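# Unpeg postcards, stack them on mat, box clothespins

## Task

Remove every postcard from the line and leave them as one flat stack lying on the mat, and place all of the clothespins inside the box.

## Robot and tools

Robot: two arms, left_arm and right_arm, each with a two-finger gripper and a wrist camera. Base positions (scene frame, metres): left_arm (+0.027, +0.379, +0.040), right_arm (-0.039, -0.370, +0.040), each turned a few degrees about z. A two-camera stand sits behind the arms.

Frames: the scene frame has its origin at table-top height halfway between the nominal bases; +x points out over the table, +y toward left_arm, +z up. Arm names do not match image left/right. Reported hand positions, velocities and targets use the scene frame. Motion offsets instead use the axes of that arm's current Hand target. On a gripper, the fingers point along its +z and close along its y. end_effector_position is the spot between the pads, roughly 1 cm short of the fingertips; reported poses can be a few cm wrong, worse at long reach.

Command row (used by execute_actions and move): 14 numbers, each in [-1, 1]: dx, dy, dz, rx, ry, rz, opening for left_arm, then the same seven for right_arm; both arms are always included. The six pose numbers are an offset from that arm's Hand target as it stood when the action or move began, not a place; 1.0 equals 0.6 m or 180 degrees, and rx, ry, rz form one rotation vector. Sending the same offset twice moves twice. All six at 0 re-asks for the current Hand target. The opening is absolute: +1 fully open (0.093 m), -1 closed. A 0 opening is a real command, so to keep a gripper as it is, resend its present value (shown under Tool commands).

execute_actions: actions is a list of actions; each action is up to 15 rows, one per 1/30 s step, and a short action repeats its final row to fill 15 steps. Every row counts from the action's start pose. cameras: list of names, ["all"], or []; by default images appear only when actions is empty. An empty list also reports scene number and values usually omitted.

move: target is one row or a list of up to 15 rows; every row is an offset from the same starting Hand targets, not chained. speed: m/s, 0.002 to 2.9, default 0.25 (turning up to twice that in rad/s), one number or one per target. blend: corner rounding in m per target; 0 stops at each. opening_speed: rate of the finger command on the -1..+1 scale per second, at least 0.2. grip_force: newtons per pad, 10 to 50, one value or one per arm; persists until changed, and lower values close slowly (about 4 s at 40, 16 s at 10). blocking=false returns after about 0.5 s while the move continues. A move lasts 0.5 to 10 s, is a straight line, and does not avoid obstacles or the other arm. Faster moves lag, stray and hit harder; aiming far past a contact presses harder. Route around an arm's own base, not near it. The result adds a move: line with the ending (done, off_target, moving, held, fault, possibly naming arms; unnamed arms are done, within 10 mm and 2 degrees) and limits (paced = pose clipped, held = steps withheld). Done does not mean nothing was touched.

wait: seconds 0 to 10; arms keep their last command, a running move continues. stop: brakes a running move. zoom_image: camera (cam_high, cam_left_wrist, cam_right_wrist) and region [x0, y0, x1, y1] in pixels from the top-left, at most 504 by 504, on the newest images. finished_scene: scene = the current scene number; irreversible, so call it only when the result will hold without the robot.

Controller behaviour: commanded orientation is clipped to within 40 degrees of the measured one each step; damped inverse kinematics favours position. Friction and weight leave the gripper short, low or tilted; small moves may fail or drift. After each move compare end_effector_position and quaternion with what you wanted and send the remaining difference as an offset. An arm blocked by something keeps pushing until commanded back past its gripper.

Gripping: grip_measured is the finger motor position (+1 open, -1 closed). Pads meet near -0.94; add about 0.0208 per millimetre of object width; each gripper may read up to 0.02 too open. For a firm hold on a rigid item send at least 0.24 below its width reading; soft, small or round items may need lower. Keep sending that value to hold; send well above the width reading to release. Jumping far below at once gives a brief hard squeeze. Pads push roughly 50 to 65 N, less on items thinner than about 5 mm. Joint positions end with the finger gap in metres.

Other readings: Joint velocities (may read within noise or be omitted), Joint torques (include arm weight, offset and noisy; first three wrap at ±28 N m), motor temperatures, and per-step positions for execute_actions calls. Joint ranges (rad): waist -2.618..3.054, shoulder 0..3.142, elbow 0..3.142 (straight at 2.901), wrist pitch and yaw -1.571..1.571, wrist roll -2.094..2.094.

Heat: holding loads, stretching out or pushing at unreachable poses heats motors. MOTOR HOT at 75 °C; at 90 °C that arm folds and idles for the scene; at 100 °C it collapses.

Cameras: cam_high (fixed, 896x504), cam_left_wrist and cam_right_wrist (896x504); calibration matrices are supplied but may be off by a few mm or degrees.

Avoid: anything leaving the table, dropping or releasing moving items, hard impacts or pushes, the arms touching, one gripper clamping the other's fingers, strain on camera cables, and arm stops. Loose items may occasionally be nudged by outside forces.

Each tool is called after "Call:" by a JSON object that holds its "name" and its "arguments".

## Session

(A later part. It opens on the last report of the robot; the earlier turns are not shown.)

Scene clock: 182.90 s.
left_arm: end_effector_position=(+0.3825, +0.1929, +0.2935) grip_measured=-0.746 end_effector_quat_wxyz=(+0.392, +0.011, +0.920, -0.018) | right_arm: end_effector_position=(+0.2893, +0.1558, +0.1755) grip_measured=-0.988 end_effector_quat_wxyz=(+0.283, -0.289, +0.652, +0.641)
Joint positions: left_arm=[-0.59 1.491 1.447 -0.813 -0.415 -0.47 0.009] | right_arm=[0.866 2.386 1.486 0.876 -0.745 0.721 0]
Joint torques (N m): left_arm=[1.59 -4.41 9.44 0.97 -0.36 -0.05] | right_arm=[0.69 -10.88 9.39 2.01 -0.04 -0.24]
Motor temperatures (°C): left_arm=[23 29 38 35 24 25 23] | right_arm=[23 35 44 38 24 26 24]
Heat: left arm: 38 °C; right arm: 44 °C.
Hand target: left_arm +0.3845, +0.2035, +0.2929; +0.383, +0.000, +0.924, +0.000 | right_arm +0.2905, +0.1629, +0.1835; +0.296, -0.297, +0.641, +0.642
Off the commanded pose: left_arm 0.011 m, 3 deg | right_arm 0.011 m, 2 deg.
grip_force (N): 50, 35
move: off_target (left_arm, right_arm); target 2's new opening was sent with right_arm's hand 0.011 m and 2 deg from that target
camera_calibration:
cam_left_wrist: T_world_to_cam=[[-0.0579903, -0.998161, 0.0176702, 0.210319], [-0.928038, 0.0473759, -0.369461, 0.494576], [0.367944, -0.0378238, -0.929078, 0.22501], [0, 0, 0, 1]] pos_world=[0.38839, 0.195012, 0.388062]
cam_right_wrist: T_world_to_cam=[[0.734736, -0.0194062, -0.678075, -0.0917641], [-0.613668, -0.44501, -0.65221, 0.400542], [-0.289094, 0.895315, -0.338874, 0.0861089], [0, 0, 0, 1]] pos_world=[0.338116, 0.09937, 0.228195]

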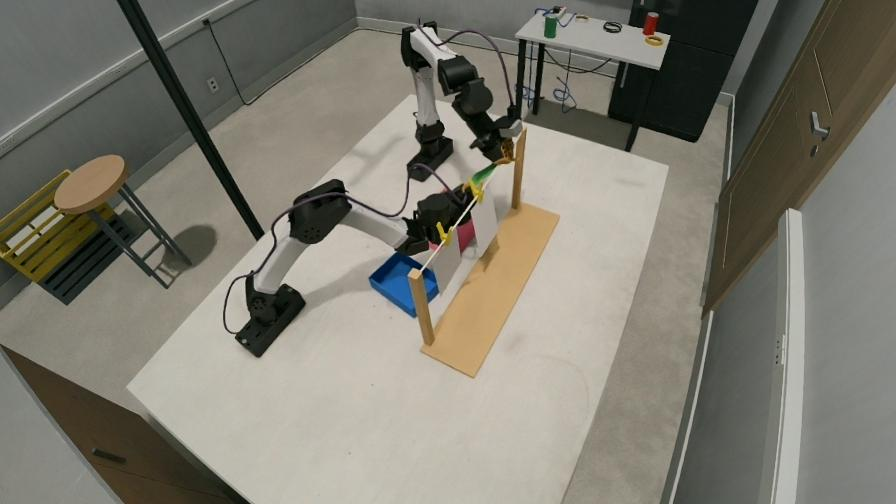

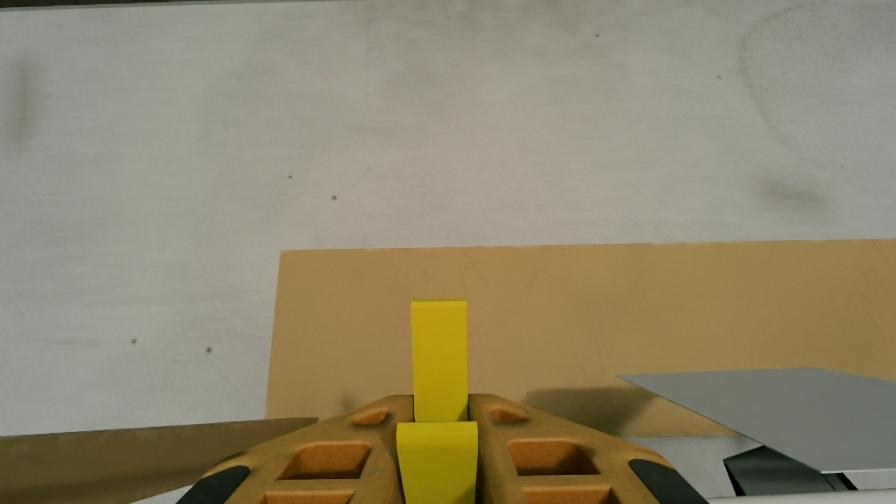

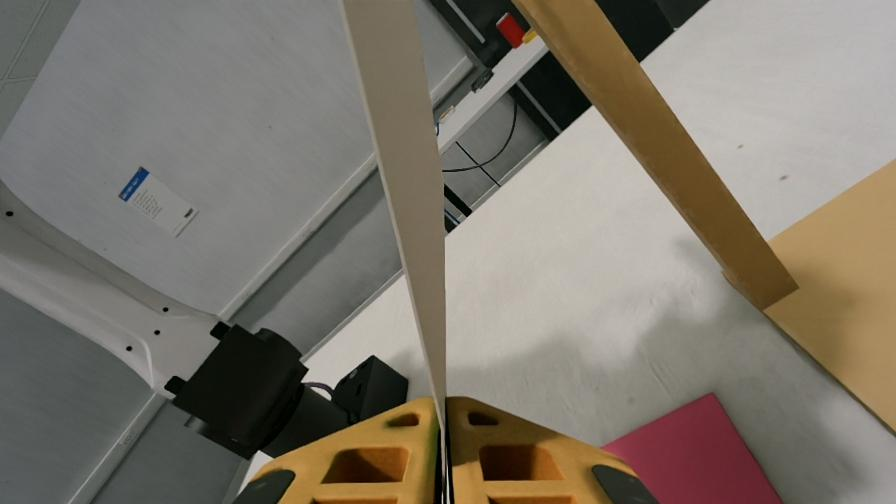

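Call:
{"name": "move", "arguments": {"target": [[0,0,0,0,0,0,-0.4,0,0,0,0,0,-0.03,-1],[0,0,-0.15,0,0,0,-0.4,0,0,0,0,0,-0.03,-1]], "speed": [0.1,0.2], "opening_speed": 1.0, "cameras": ["all"]}}

Call:
{"name": "zoom_image", "arguments": {"camera": "cam_high", "region": [360, 110, 560, 320]}}

Scene clock: 215.50 s.
left_arm: end_effector_position=(+0.3207, +0.2027, +0.3396) grip_measured=-0.402 end_effector_quat_wxyz=(+0.363, +0.010, +0.932, +0.010) | right_arm: end_effector_position=(+0.2899, +0.1558, +0.1752) grip_measured=-0.988 end_effector_quat_wxyz=(+0.313, -0.318, +0.639, +0.626)
Joint positions: left_arm=[-0.718 1.444 1.656 -1.213 -0.504 -0.606 0.026] | right_arm=[0.866 2.386 1.486 0.874 -0.742 0.628 0]
Joint torques (N m): left_arm=[-0.54 -5.87 9.31 1.17 -0.49 -0.07] | right_arm=[0.69 -10.88 9.37 2.02 -0.08 -0.25]
Heat: left arm: 39 °C; right arm: 45 °C.
Hand target: left_arm +0.3208, +0.2034, +0.3564; +0.383, +0.001, +0.924, +0.000 | right_arm +0.2905, +0.1629, +0.1835; +0.326, -0.327, +0.627, +0.627
Off the commanded pose: left_arm 0.017 m, 3 deg | right_arm 0.011 m, 2 deg.
grip_force (N): 50, 35
move: off_target (left_arm, right_arm)
camera_calibration:
cam_left_wrist: T_world_to_cam=[[-0.0352067, -0.998862, -0.0321769, 0.225421], [-0.950484, 0.0434145, -0.307726, 0.440826], [0.308772, 0.0197497, -0.950931, 0.305702], [0, 0, 0, 1]] pos_world=[0.332542, 0.199988, 0.433609]
cam_right_wrist: T_world_to_cam=[[0.793968, -0.021447, -0.607581, -0.121615], [-0.551824, -0.444856, -0.705403, 0.392073], [-0.255157, 0.895345, -0.365036, 0.0809059], [0, 0, 0, 1]] pos_world=[0.333557, 0.0993691, 0.232213]

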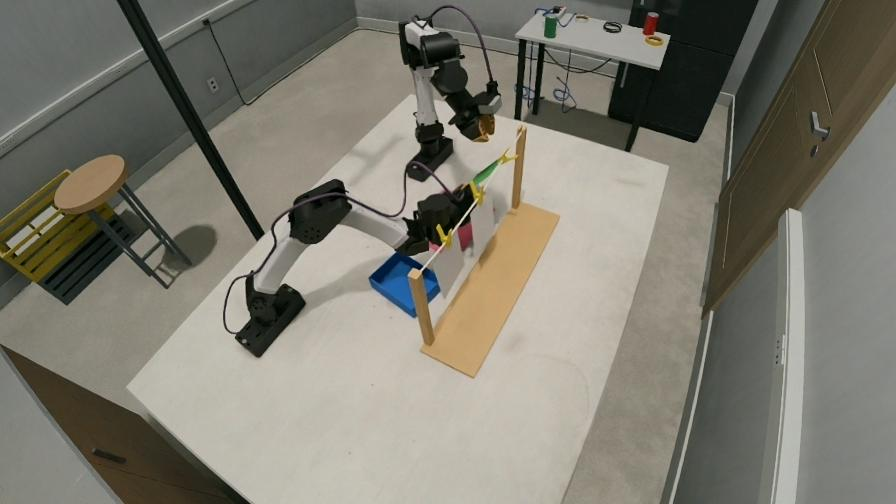

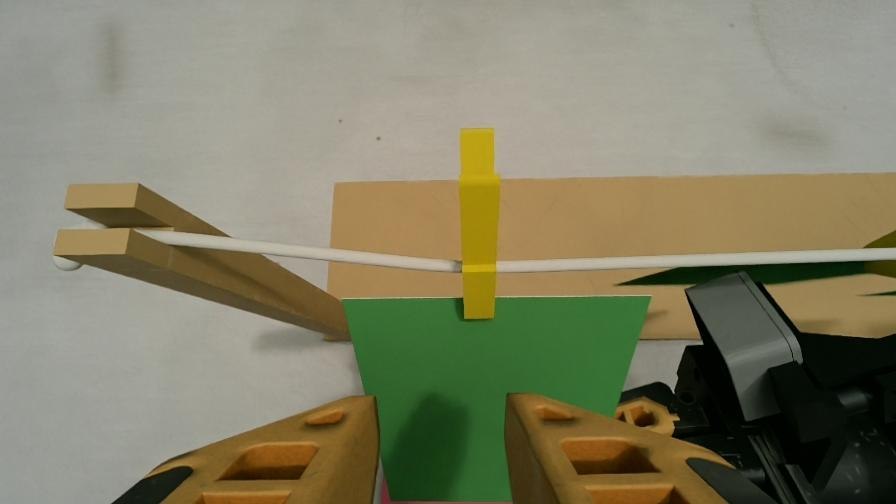

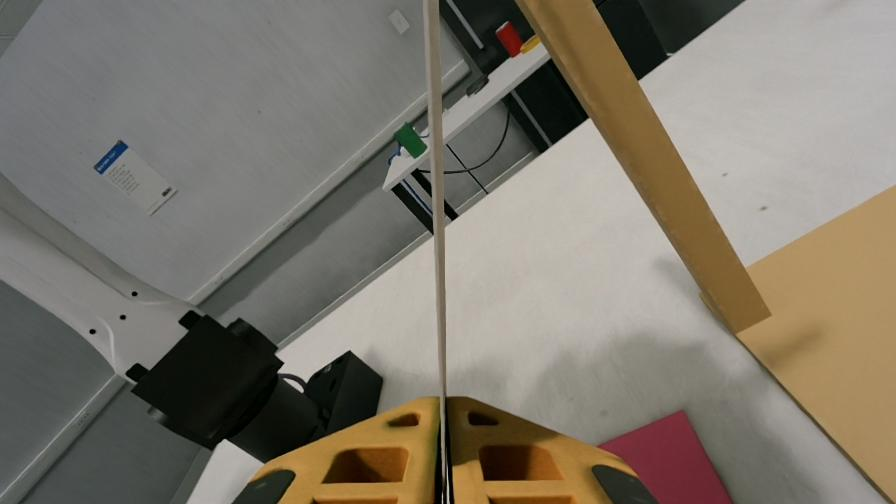

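Scaled by 2.400 from the camera's 896x504 image, which has a finer 1280x720 frame.

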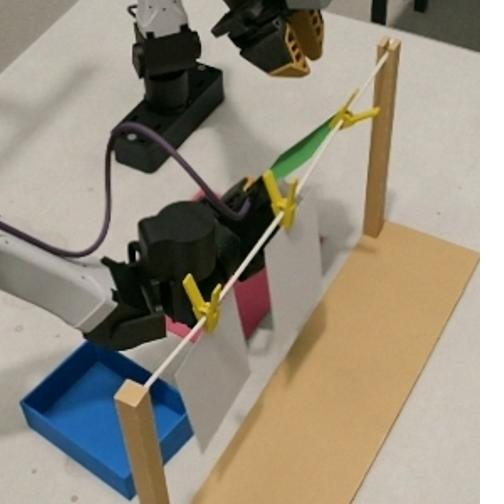

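Call:
{"name": "move", "arguments": {"target": [[-0.053,0.145,-0.079,0.444,0.0645,0.232,0.6,-0.013,-0.048,0,0,0,-0.066,-1],[-0.098,0.078,0.0955,0.444,0.0645,0.232,0.6,-0.013,-0.048,0,0,0,-0.066,-1]], "speed": 0.25, "blend": 0.01, "cameras": ["all"]}}

Call:
{"name": "zoom_image", "arguments": {"camera": "cam_high", "region": [360, 80, 580, 310]}}

Scene clock: 252.63 s.
left_arm: end_effector_position=(+0.4010, +0.2508, +0.3497) grip_measured=+0.598 end_effector_quat_wxyz=(+0.328, +0.444, +0.732, -0.400) | right_arm: end_effector_position=(+0.3132, +0.1610, +0.1662) grip_measured=-0.988 end_effector_quat_wxyz=(+0.378, -0.382, +0.602, +0.591)
Joint positions: left_arm=[0.116 1.918 2.082 -1.571 1.08 1.048 0.074] | right_arm=[0.84 2.47 1.604 0.844 -0.766 0.421 0]
Joint torques (N m): left_arm=[-0.24 -7.71 8.39 0.43 0.53 0.15] | right_arm=[-0.65 -11.28 9.57 1.97 -0.22 -0.24]
Motor temperatures (°C): left_arm=[23 29 40 34 24 25 22] | right_arm=[23 42 45 39 24 25 24]
Heat: left arm: 40 °C; right arm: 45 °C.
Hand target: left_arm +0.4029, +0.2502, +0.3577; +0.184, +0.543, +0.683, -0.453 | right_arm +0.3185, +0.1630, +0.1734; +0.390, -0.390, +0.590, +0.590
Off the commanded pose: left_arm 0.008 m, 22 deg | right_arm 0.009 m, 2 deg.
joint read past its limit (left arm) — joint 4 (wrist pitch), lower limit.
joint sent to its limit (left arm) — joint 4 (wrist pitch), lower limit. The joint targets are off in orientation, not in position.
grip_force (N): 50, 35
move: off_target (left_arm)
camera_calibration:
cam_left_wrist: T_world_to_cam=[[-0.921555, -0.268007, 0.280906, 0.33923], [-0.385085, 0.723131, -0.573404, 0.213826], [-0.0494551, -0.636596, -0.76961, 0.534455], [0, 0, 0, 1]] pos_world=[0.421391, 0.276524, 0.438639]
cam_right_wrist: T_world_to_cam=[[0.903046, -0.0189943, -0.429125, -0.209656], [-0.392253, -0.443614, -0.805819, 0.367504], [-0.17506, 0.896017, -0.408054, 0.0607993], [0, 0, 0, 1]] pos_world=[0.344127, 0.10457, 0.230982]

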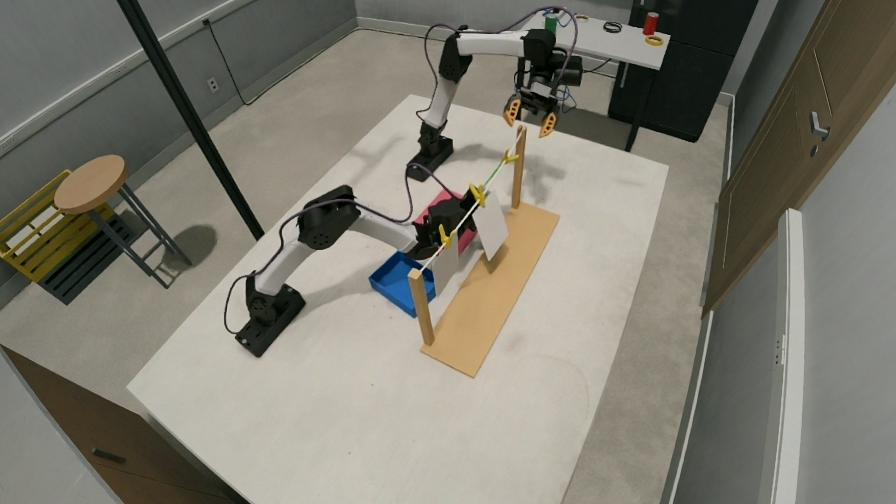

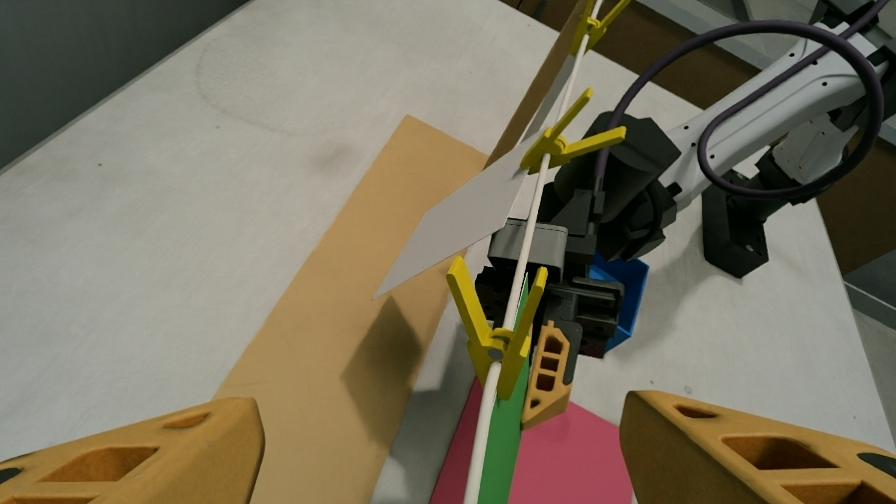

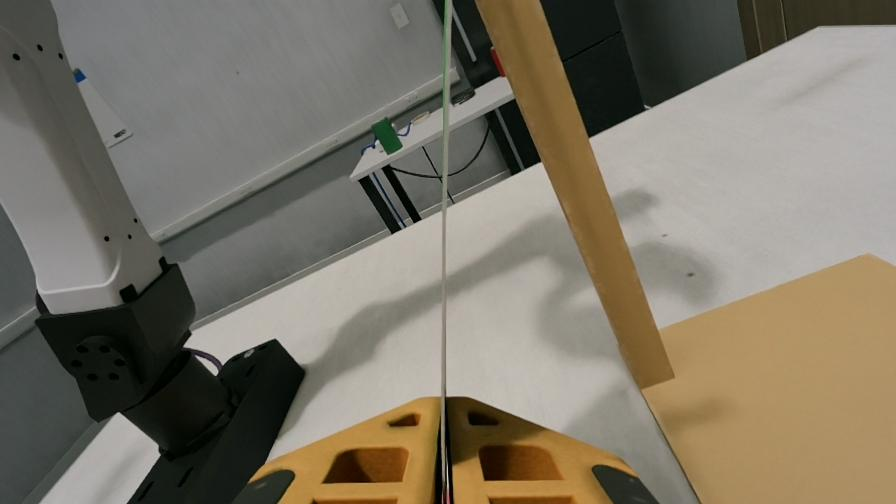

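Scaled by 2.191 from the camera's 896x504 image, which has a finer 1280x720 frame.

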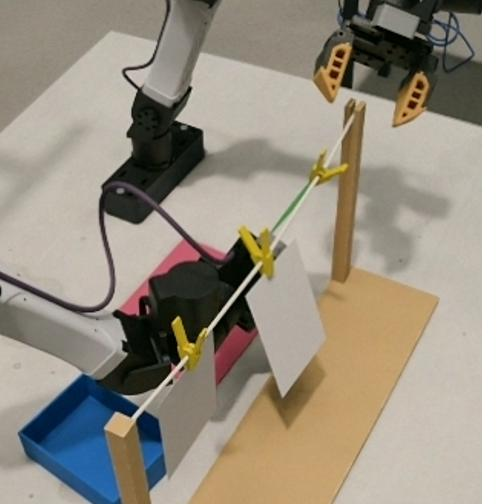

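Call:
{"name": "move", "arguments": {"target": [0.006,-0.011,0.071,-0.031,0,0.044,0.6,-0.003,-0.047,0,0,0,-0.055,-1], "speed": 0.1, "cameras": ["all"]}}

Call:
{"name": "zoom_image", "arguments": {"camera": "cam_high", "region": [400, 80, 580, 260]}}

Scene clock: 278.03 s.
left_arm: end_effector_position=(+0.3867, +0.2188, +0.3359) grip_measured=+0.598 end_effector_quat_wxyz=(+0.315, +0.533, +0.691, -0.374) | right_arm: end_effector_position=(+0.3401, +0.1615, +0.1572) grip_measured=-0.988 end_effector_quat_wxyz=(+0.428, -0.432, +0.566, +0.556)
Joint positions: left_arm=[0.015 1.918 2.064 -1.571 1.016 1.187 0.074] | right_arm=[0.804 2.555 1.732 0.803 -0.802 0.248 0]
Joint torques (N m): left_arm=[-0.43 -8.09 5.45 0.39 0.47 0.18] | right_arm=[-0.65 -11.77 9.7 1.94 -0.22 -0.21]
Heat: left arm: 38 °C; right arm: 47 °C.
Hand target: left_arm +0.3854, +0.2174, +0.3355; +0.241, +0.579, +0.665, -0.406 | right_arm +0.3452, +0.1630, +0.1642; +0.439, -0.439, +0.554, +0.555
Off the commanded pose: left_arm 0.002 m, 11 deg | right_arm 0.009 m, 2 deg.
joint read past its limit (left arm) — joint 4 (wrist pitch), lower limit.
joint sent to its limit (left arm) — joint 4 (wrist pitch), lower limit. The joint targets are off in orientation, not in position.
grip_force (N): 50, 35
move: off_target (left_arm)
camera_calibration:
cam_left_wrist: T_world_to_cam=[[-0.9767, -0.13209, 0.169143, 0.350426], [-0.204469, 0.812149, -0.546449, 0.125247], [-0.0651886, -0.568301, -0.820235, 0.510837], [0, 0, 0, 1]] pos_world=[0.401171, 0.234877, 0.428175]
cam_right_wrist: T_world_to_cam=[[0.963564, -0.0162485, -0.266984, -0.284358], [-0.246227, -0.443783, -0.861643, 0.330063], [-0.104482, 0.895987, -0.431614, 0.0411661], [0, 0, 0, 1]] pos_world=[0.359569, 0.104972, 0.226245]

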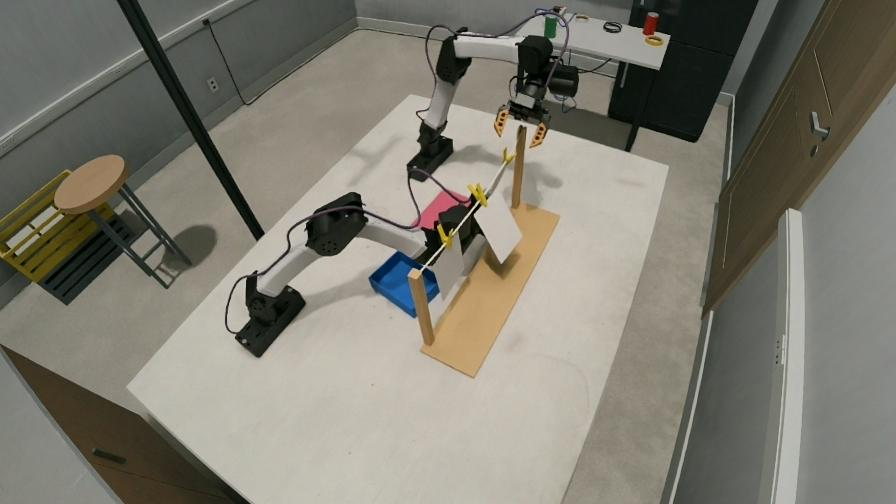

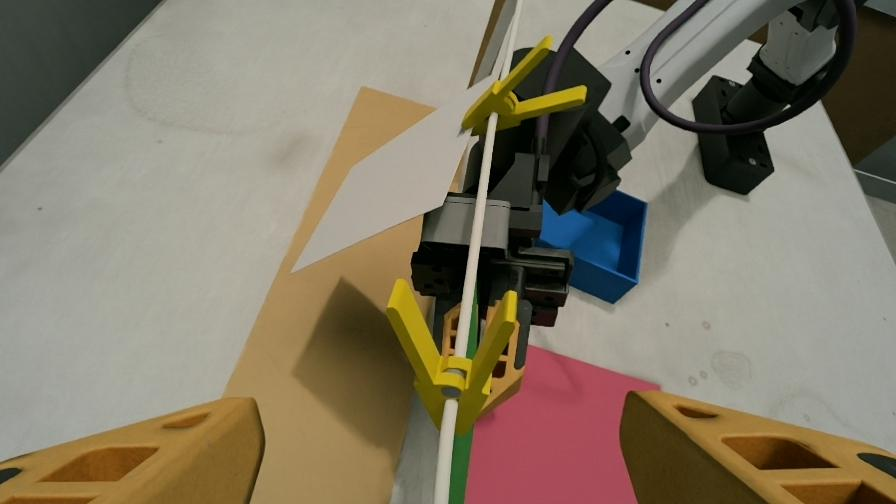

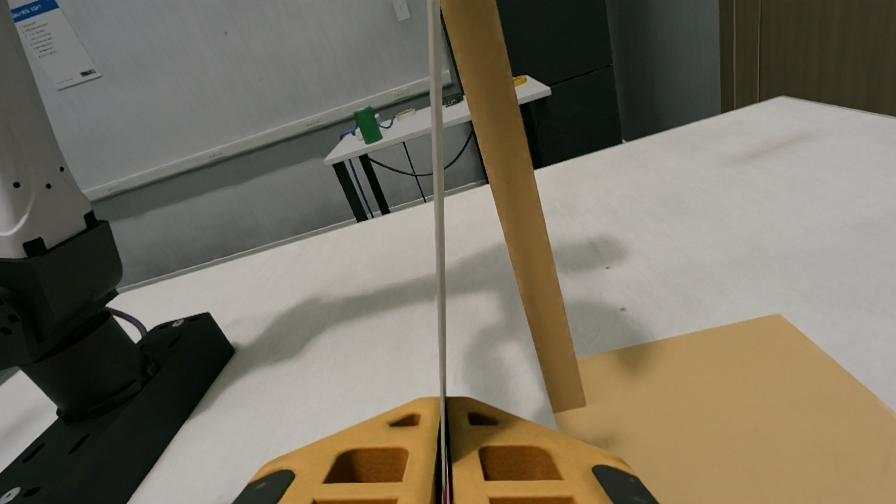

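Scaled by 2.800 from the camera's 896x504 image, which has a finer 1280x720 frame.

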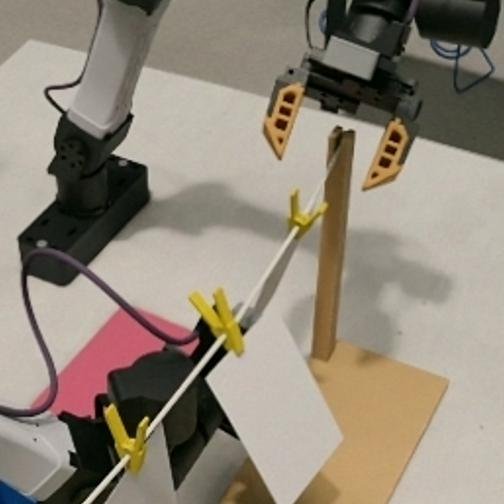

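Call:
{"name": "move", "arguments": {"target": [[-0.0095,0.008,0.079,0,0,0,0.6,0,0,0,0,0,0,-1],[-0.0095,0.008,0.079,0,0,0,-0.6,0,0,0,0,0,0,-1]], "speed": 0.08, "opening_speed": 0.8, "cameras": ["all"]}}

Call:
{"name": "zoom_image", "arguments": {"camera": "cam_high", "region": [420, 90, 560, 230]}}

Call:
{"name": "zoom_image", "arguments": {"camera": "cam_left_wrist", "region": [340, 250, 594, 504]}}

Scene clock: 293.50 s.
left_arm: end_effector_position=(+0.3799, +0.1773, +0.3092) grip_measured=-0.594 end_effector_quat_wxyz=(+0.263, +0.560, +0.677, -0.400) | right_arm: end_effector_position=(+0.3399, +0.1615, +0.1565) grip_measured=-0.988 end_effector_quat_wxyz=(+0.427, -0.432, +0.567, +0.556)
Joint positions: left_arm=[-0.103 1.995 2.077 -1.571 0.995 1.175 0.017] | right_arm=[0.804 2.555 1.732 0.799 -0.803 0.247 0]
Joint torques (N m): left_arm=[-0.29 -7.36 8.65 0.32 0.45 0.02] | right_arm=[-0.64 -11.78 9.72 1.95 -0.21 -0.22]
Motor temperatures (°C): left_arm=[23 33 37 31 24 25 22] | right_arm=[23 47 48 41 24 25 24]
Heat: left arm: 37 °C; right arm: 48 °C.
Hand target: left_arm +0.3843, +0.1754, +0.3125; +0.241, +0.579, +0.665, -0.406 | right_arm +0.3452, +0.1630, +0.1642; +0.439, -0.439, +0.554, +0.555
Off the commanded pose: left_arm 0.006 m, 4 deg | right_arm 0.009 m, 2 deg.
joint read past its limit (left arm) — joint 4 (wrist pitch), lower limit.
joint sent to its limit (left arm) — joint 4 (wrist pitch), lower limit. The joint targets are off in orientation, not in position.
grip_force (N): 50, 35
move: off_target (left_arm); target 2's new opening was sent with left_arm's hand 0.006 m and 4 deg from that target
camera_calibration:
cam_left_wrist: T_world_to_cam=[[-0.971239, -0.0320345, 0.235941, 0.302491], [-0.152008, 0.846122, -0.510854, 0.106009], [-0.18327, -0.532026, -0.826656, 0.505303], [0, 0, 0, 1]] pos_world=[0.402512, 0.188828, 0.400497]
cam_right_wrist: T_world_to_cam=[[0.963052, -0.015809, -0.26885, -0.283954], [-0.247407, -0.446317, -0.859995, 0.329944], [-0.106397, 0.894735, -0.433738, 0.0420228], [0, 0, 0, 1]] pos_world=[0.359564, 0.105171, 0.225636]

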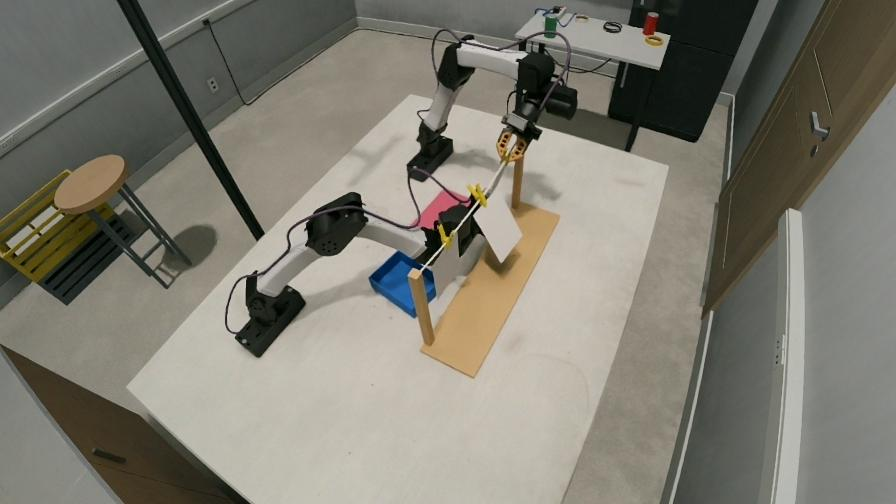

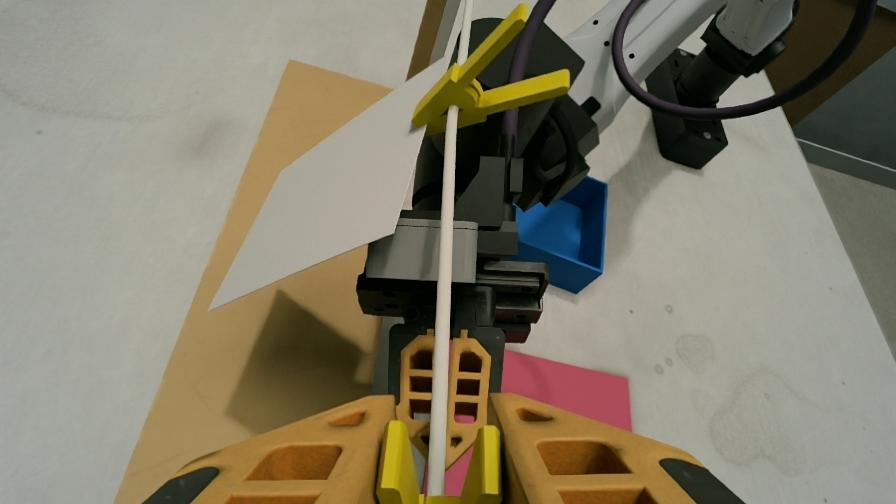

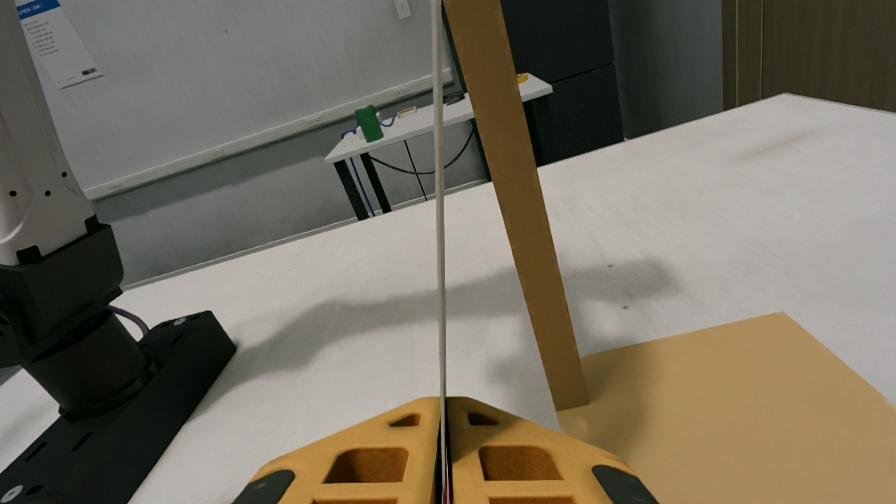

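Scaled by 3.600 from the camera's 896x504 image, which has a finer 1280x720 frame.

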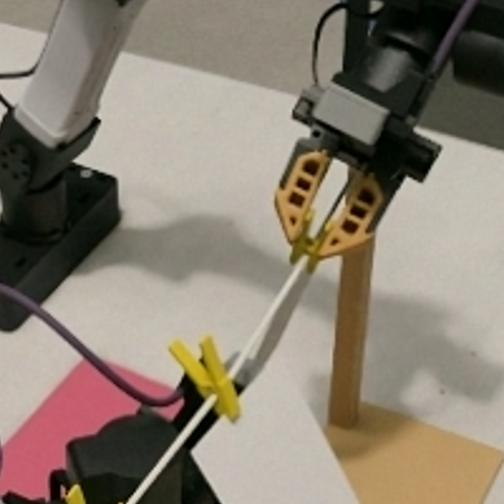

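Scaled by 1.984 from the camera's 896x504 image, which has a finer 1280x720 frame.

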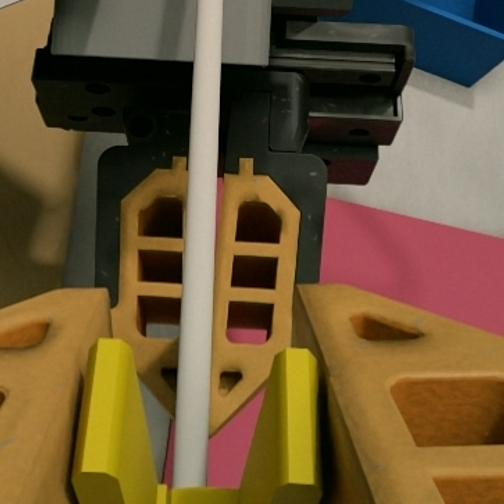

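Call:
{"name": "move", "arguments": {"target": [[0,0,0,0,0,0,-0.9,0,0,0,0,0,0,-1],[0,0,0,0,0,0,-0.9,0.067,0,0,0,0,0,-1]], "speed": 0.06, "opening_speed": 0.4, "cameras": ["all"]}}

Call:
{"name": "zoom_image", "arguments": {"camera": "cam_high", "region": [420, 90, 560, 230]}}

Scene clock: 302.83 s.
left_arm: end_effector_position=(+0.3799, +0.1774, +0.3091) grip_measured=-0.771 end_effector_quat_wxyz=(+0.263, +0.560, +0.677, -0.400) | right_arm: end_effector_position=(+0.3394, +0.1610, +0.1263) grip_measured=-0.988 end_effector_quat_wxyz=(+0.431, -0.433, +0.563, +0.556)
Joint positions: left_arm=[-0.103 1.995 2.077 -1.571 0.995 1.175 0.008] | right_arm=[0.804 2.63 1.732 0.883 -0.804 0.245 0]
Joint torques (N m): left_arm=[-0.38 -7.3 8.66 0.32 0.47 0.03] | right_arm=[0.54 -12.05 6.3 2.21 -0.1 -0.2]
Heat: left arm: 38 °C; right arm: 49 °C.
Hand target: left_arm +0.3843, +0.1754, +0.3125; +0.241, +0.579, +0.665, -0.405 | right_arm +0.3360, +0.1630, +0.1249; +0.439, -0.440, +0.554, +0.555
Off the commanded pose: left_arm 0.006 m, 4 deg | right_arm 0.004 m, 2 deg.
joint read past its limit (left arm) — joint 4 (wrist pitch), lower limit.
joint sent to its limit (left arm) — joint 4 (wrist pitch), lower limit. The joint targets are off in orientation, not in position.
grip_force (N): 50, 35
move: off_target (left_arm)
camera_calibration:
cam_left_wrist: T_world_to_cam=[[-0.97124, -0.0321221, 0.235928, 0.302537], [-0.152008, 0.846309, -0.510544, 0.105799], [-0.183268, -0.531723, -0.826852, 0.50524], [0, 0, 0, 1]] pos_world=[0.402512, 0.188828, 0.400397]
cam_right_wrist: T_world_to_cam=[[0.965389, -0.0136851, -0.260456, -0.293773], [-0.239638, -0.440715, -0.865069, 0.300814], [-0.102949, 0.897543, -0.428741, 0.0269401], [0, 0, 0, 1]] pos_world=[0.358465, 0.104373, 0.19526]

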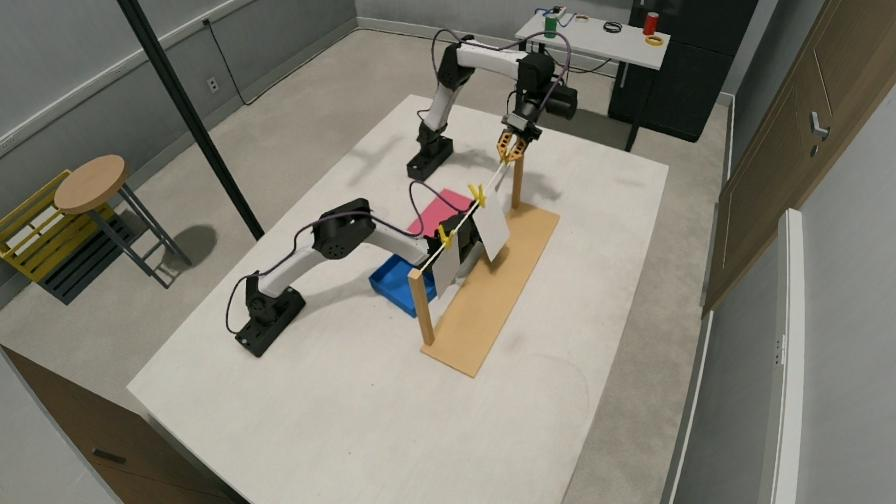

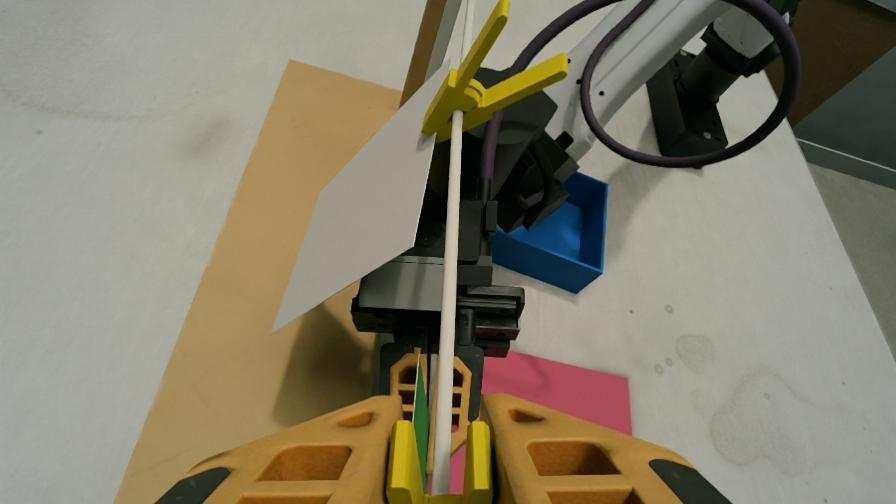

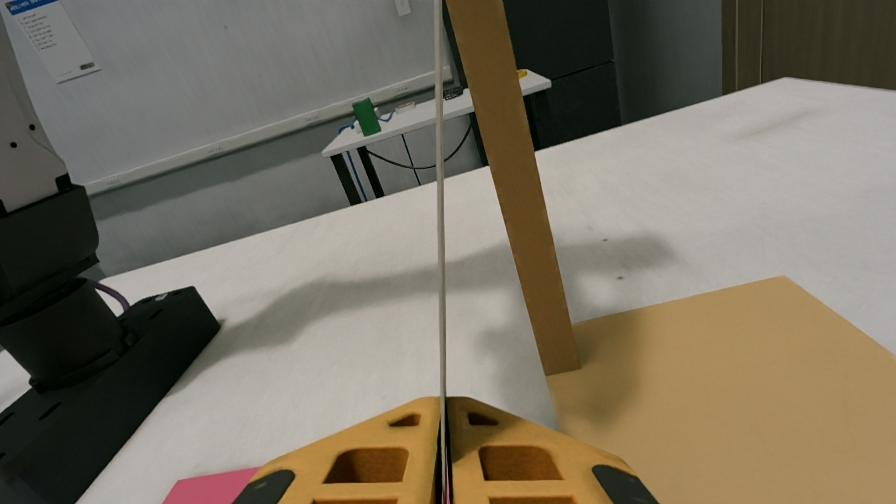

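Scaled by 3.600 from the camera's 896x504 image, which has a finer 1280x720 frame.

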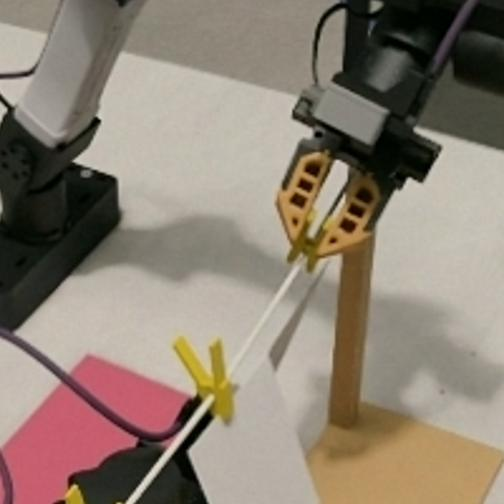

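Call:
{"name": "move", "arguments": {"target": [[0,0,0,0,0,0,-1,0.003,0.2325,-0.072,0,0,0,-1],[-0.082,0,-0.0575,0,0,0,-1,0.012,0.29,-0.047,0.132,0.1037,0.418,-1]], "speed": 0.18, "blend": 0.02, "opening_speed": 0.5, "cameras": ["all"]}}

Call:
{"name": "zoom_image", "arguments": {"camera": "cam_high", "region": [380, 90, 560, 270]}}

Scene clock: 338.60 s.
left_arm: end_effector_position=(+0.3947, +0.1742, +0.3642) grip_measured=-0.771 end_effector_quat_wxyz=(+0.312, +0.538, +0.684, -0.381) | right_arm: end_effector_position=(+0.1652, +0.1239, +0.1233) grip_measured=-0.988 end_effector_quat_wxyz=(-0.008, +0.010, +0.873, +0.487)
Joint positions: left_arm=[-0.103 2.008 2.304 -1.571 1.003 1.007 0.008] | right_arm=[1.081 2.018 1.204 0.19 -0.448 1.296 0]
Joint torques (N m): left_arm=[0.83 -7.17 8.35 0.64 0.69 -0.03] | right_arm=[0.76 -12.92 9.51 1.88 -0.3 0.05]
Motor temperatures (°C): left_arm=[23 32 39 30 24 25 24] | right_arm=[23 55 44 41 24 25 24]
Heat: left arm: 39 °C; right arm: 55 °C.
Hand target: left_arm +0.4000, +0.1754, +0.3704; +0.241, +0.579, +0.665, -0.406 | right_arm +0.1649, +0.1346, +0.1575; +0.000, +0.001, +0.857, +0.515
Off the commanded pose: left_arm 0.008 m, 10 deg | right_arm 0.036 m, 4 deg.
joint read past its limit (left arm) — joint 4 (wrist pitch), lower limit.
joint sent to its limit (left arm) — joint 4 (wrist pitch), lower limit. The joint targets are off in orientation, not in position.
grip_force (N): 50, 35
move: off_target (left_arm, right_arm); blend cut to 0 m at target 1
camera_calibration:
cam_left_wrist: T_world_to_cam=[[-0.978609, -0.110826, 0.173325, 0.343224], [-0.189695, 0.812164, -0.55173, 0.17467], [-0.0796222, -0.572807, -0.815814, 0.514084], [0, 0, 0, 1]] pos_world=[0.409949, 0.190648, 0.456278]
cam_right_wrist: T_world_to_cam=[[-0.0321154, -0.532797, -0.845634, 0.174428], [-0.899328, -0.353751, 0.257038, 0.200007], [-0.436093, 0.768757, -0.467798, 0.116934], [0, 0, 0, 1]] pos_world=[0.236467, 0.0737938, 0.150794]

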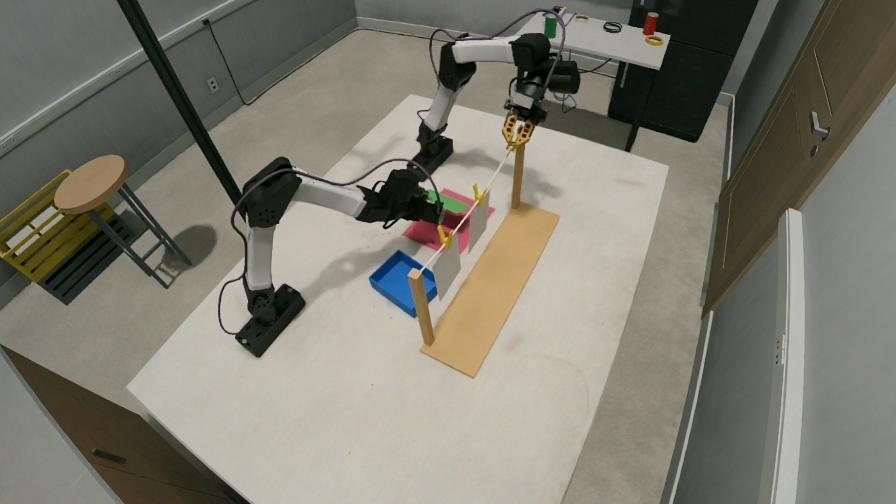

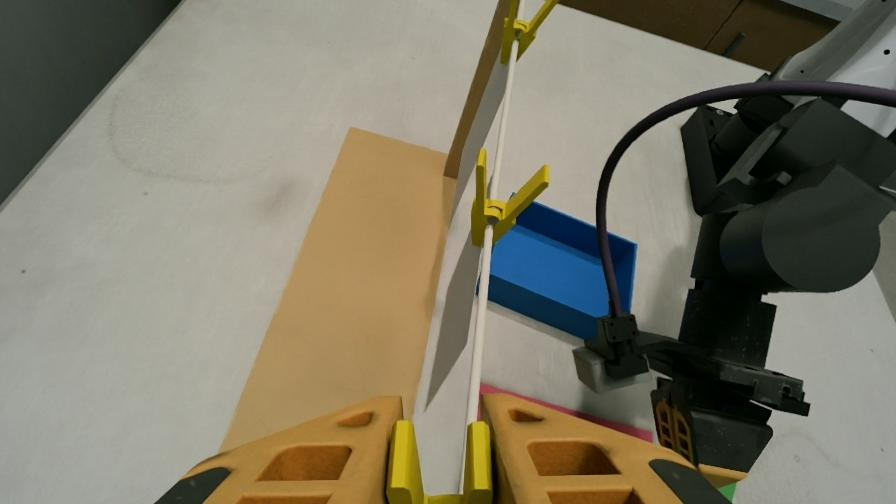

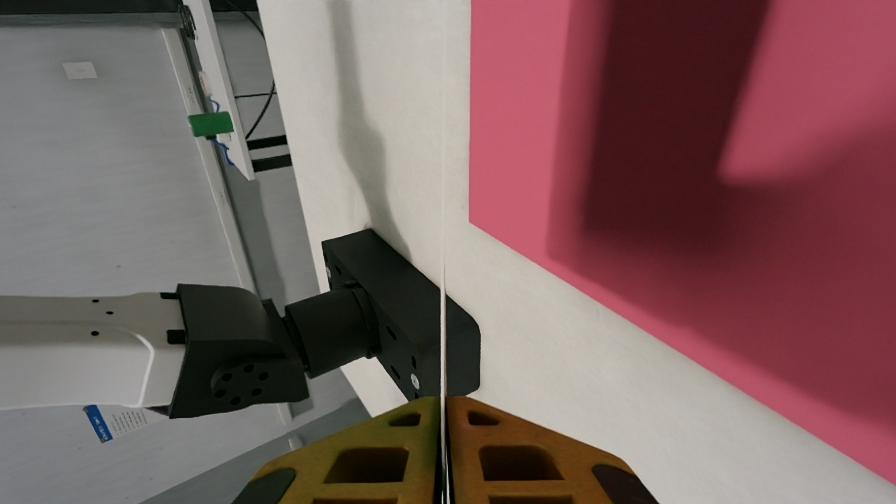

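Scaled by 2.800 from the camera's 896x504 image, which has a finer 1280x720 frame.

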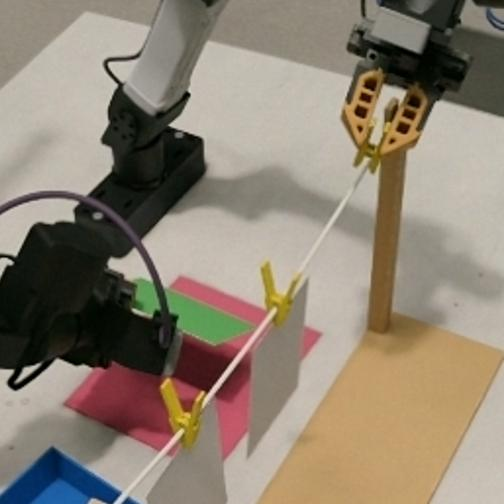

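Call:
{"name": "zoom_image", "arguments": {"camera": "cam_left_wrist", "region": [370, 380, 520, 504]}}

Call:
{"name": "zoom_image", "arguments": {"camera": "cam_high", "region": [480, 100, 560, 180]}}

Call:
{"name": "zoom_image", "arguments": {"camera": "cam_high", "region": [380, 180, 500, 300]}}

Scaled by 3.360 from the camera's 896x504 image, which has a finer 1280x720 frame.

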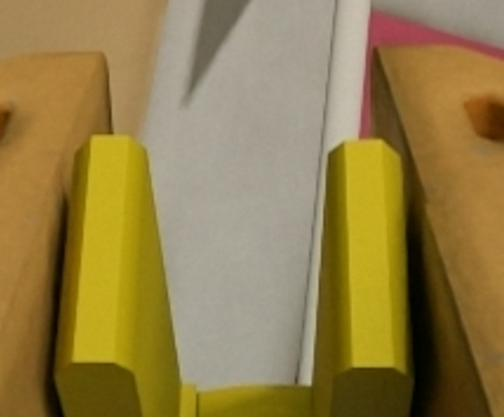

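Scaled by 6.300 from the camera's 896x504 image, which has a finer 1280x720 frame.

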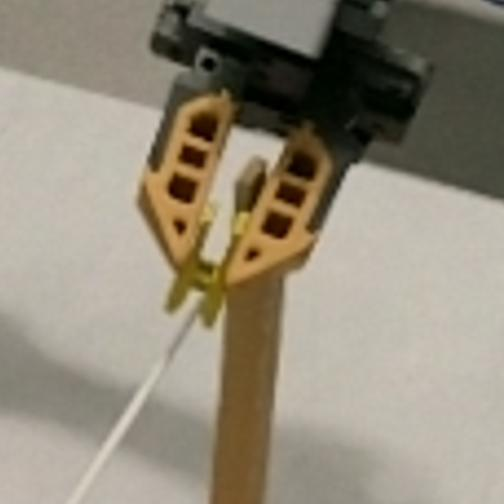

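Scaled by 4.200 from the camera's 896x504 image, which has a finer 1280x720 frame.

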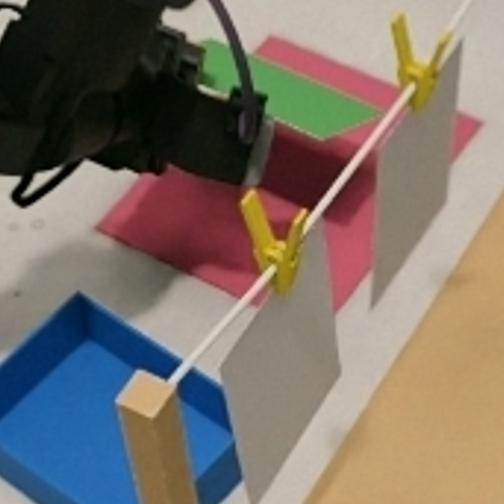

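Call:
{"name": "move", "arguments": {"target": [0,0,0,0,0,0,-1,0,-0.0937,0.0724,-0.017,0,0,-1], "speed": 0.1, "cameras": ["cam_high","cam_right_wrist"]}}

Call:
{"name": "zoom_image", "arguments": {"camera": "cam_high", "region": [380, 160, 500, 280]}}

Scene clock: 355.83 s.
left_arm: end_effector_position=(+0.3947, +0.1742, +0.3642) grip_measured=-0.771 end_effector_quat_wxyz=(+0.312, +0.538, +0.684, -0.381) | right_arm: end_effector_position=(+0.1696, +0.1432, +0.0862) grip_measured=-0.988 end_effector_quat_wxyz=(+0.004, +0.003, +0.848, +0.530)
Joint positions: left_arm=[-0.103 2.008 2.304 -1.571 1.003 1.007 0.008] | right_arm=[1.09 2.177 1.17 0.498 -0.453 1.327 0]
Joint torques (N m): left_arm=[0.8 -7.15 8.34 0.65 0.65 0.01] | right_arm=[0.72 -9.62 5.89 2.23 -0.27 0.04]
Motor temperatures (°C): left_arm=[23 33 40 30 24 25 24] | right_arm=[23 56 46 41 24 25 24]
Heat: left arm: 40 °C; right arm: 56 °C.
Hand target: left_arm +0.4000, +0.1754, +0.3704; +0.241, +0.579, +0.665, -0.406 | right_arm +0.1650, +0.1465, +0.0876; +0.000, +0.001, +0.843, +0.538
Off the commanded pose: left_arm 0.008 m, 10 deg | right_arm 0.006 m, 1 deg.
joint read past its limit (left arm) — joint 4 (wrist pitch), lower limit.
joint sent to its limit (left arm) — joint 4 (wrist pitch), lower limit. The joint targets are off in orientation, not in position.
grip_force (N): 50, 35
move: off_target (left_arm)
camera_calibration:
cam_right_wrist: T_world_to_cam=[[-0.00869787, -0.445192, -0.895393, 0.141133], [-0.906081, -0.375284, 0.195394, 0.229837], [-0.423014, 0.812998, -0.400116, 0.0722056], [0, 0, 0, 1]] pos_world=[0.240023, 0.0903827, 0.110352]
Images, in order (width x height): cam_high 896x504, cam_right_wrist 896x504.

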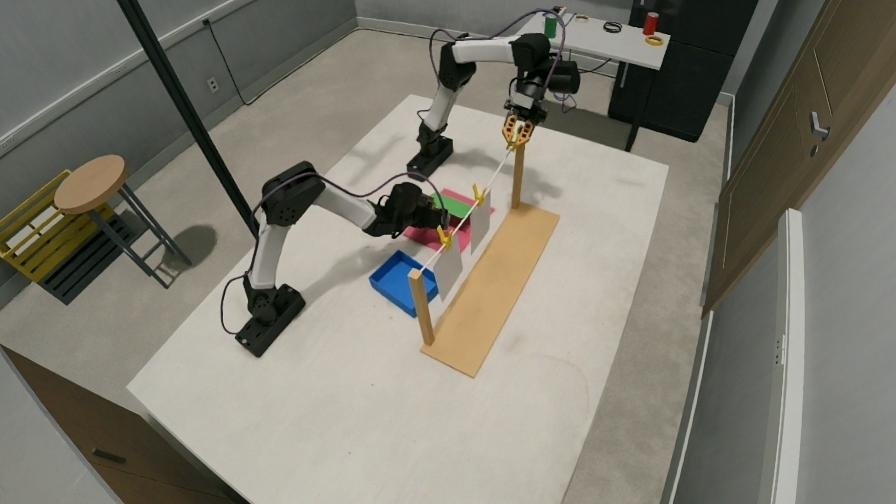

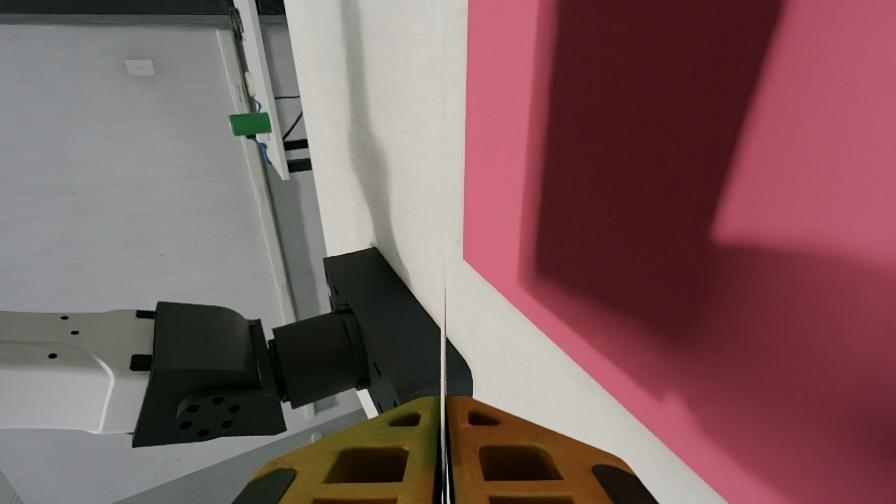

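Scaled by 4.200 from the camera's 896x504 image, which has a finer 1280x720 frame.

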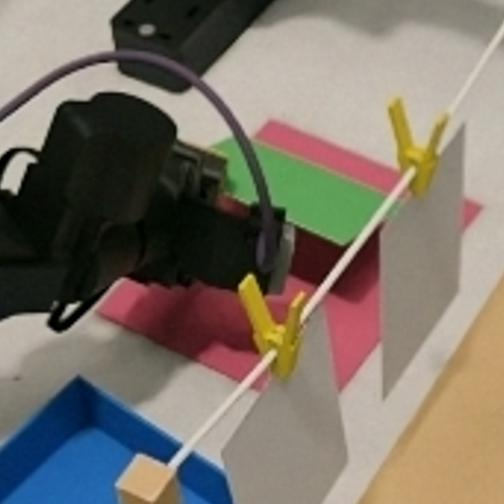

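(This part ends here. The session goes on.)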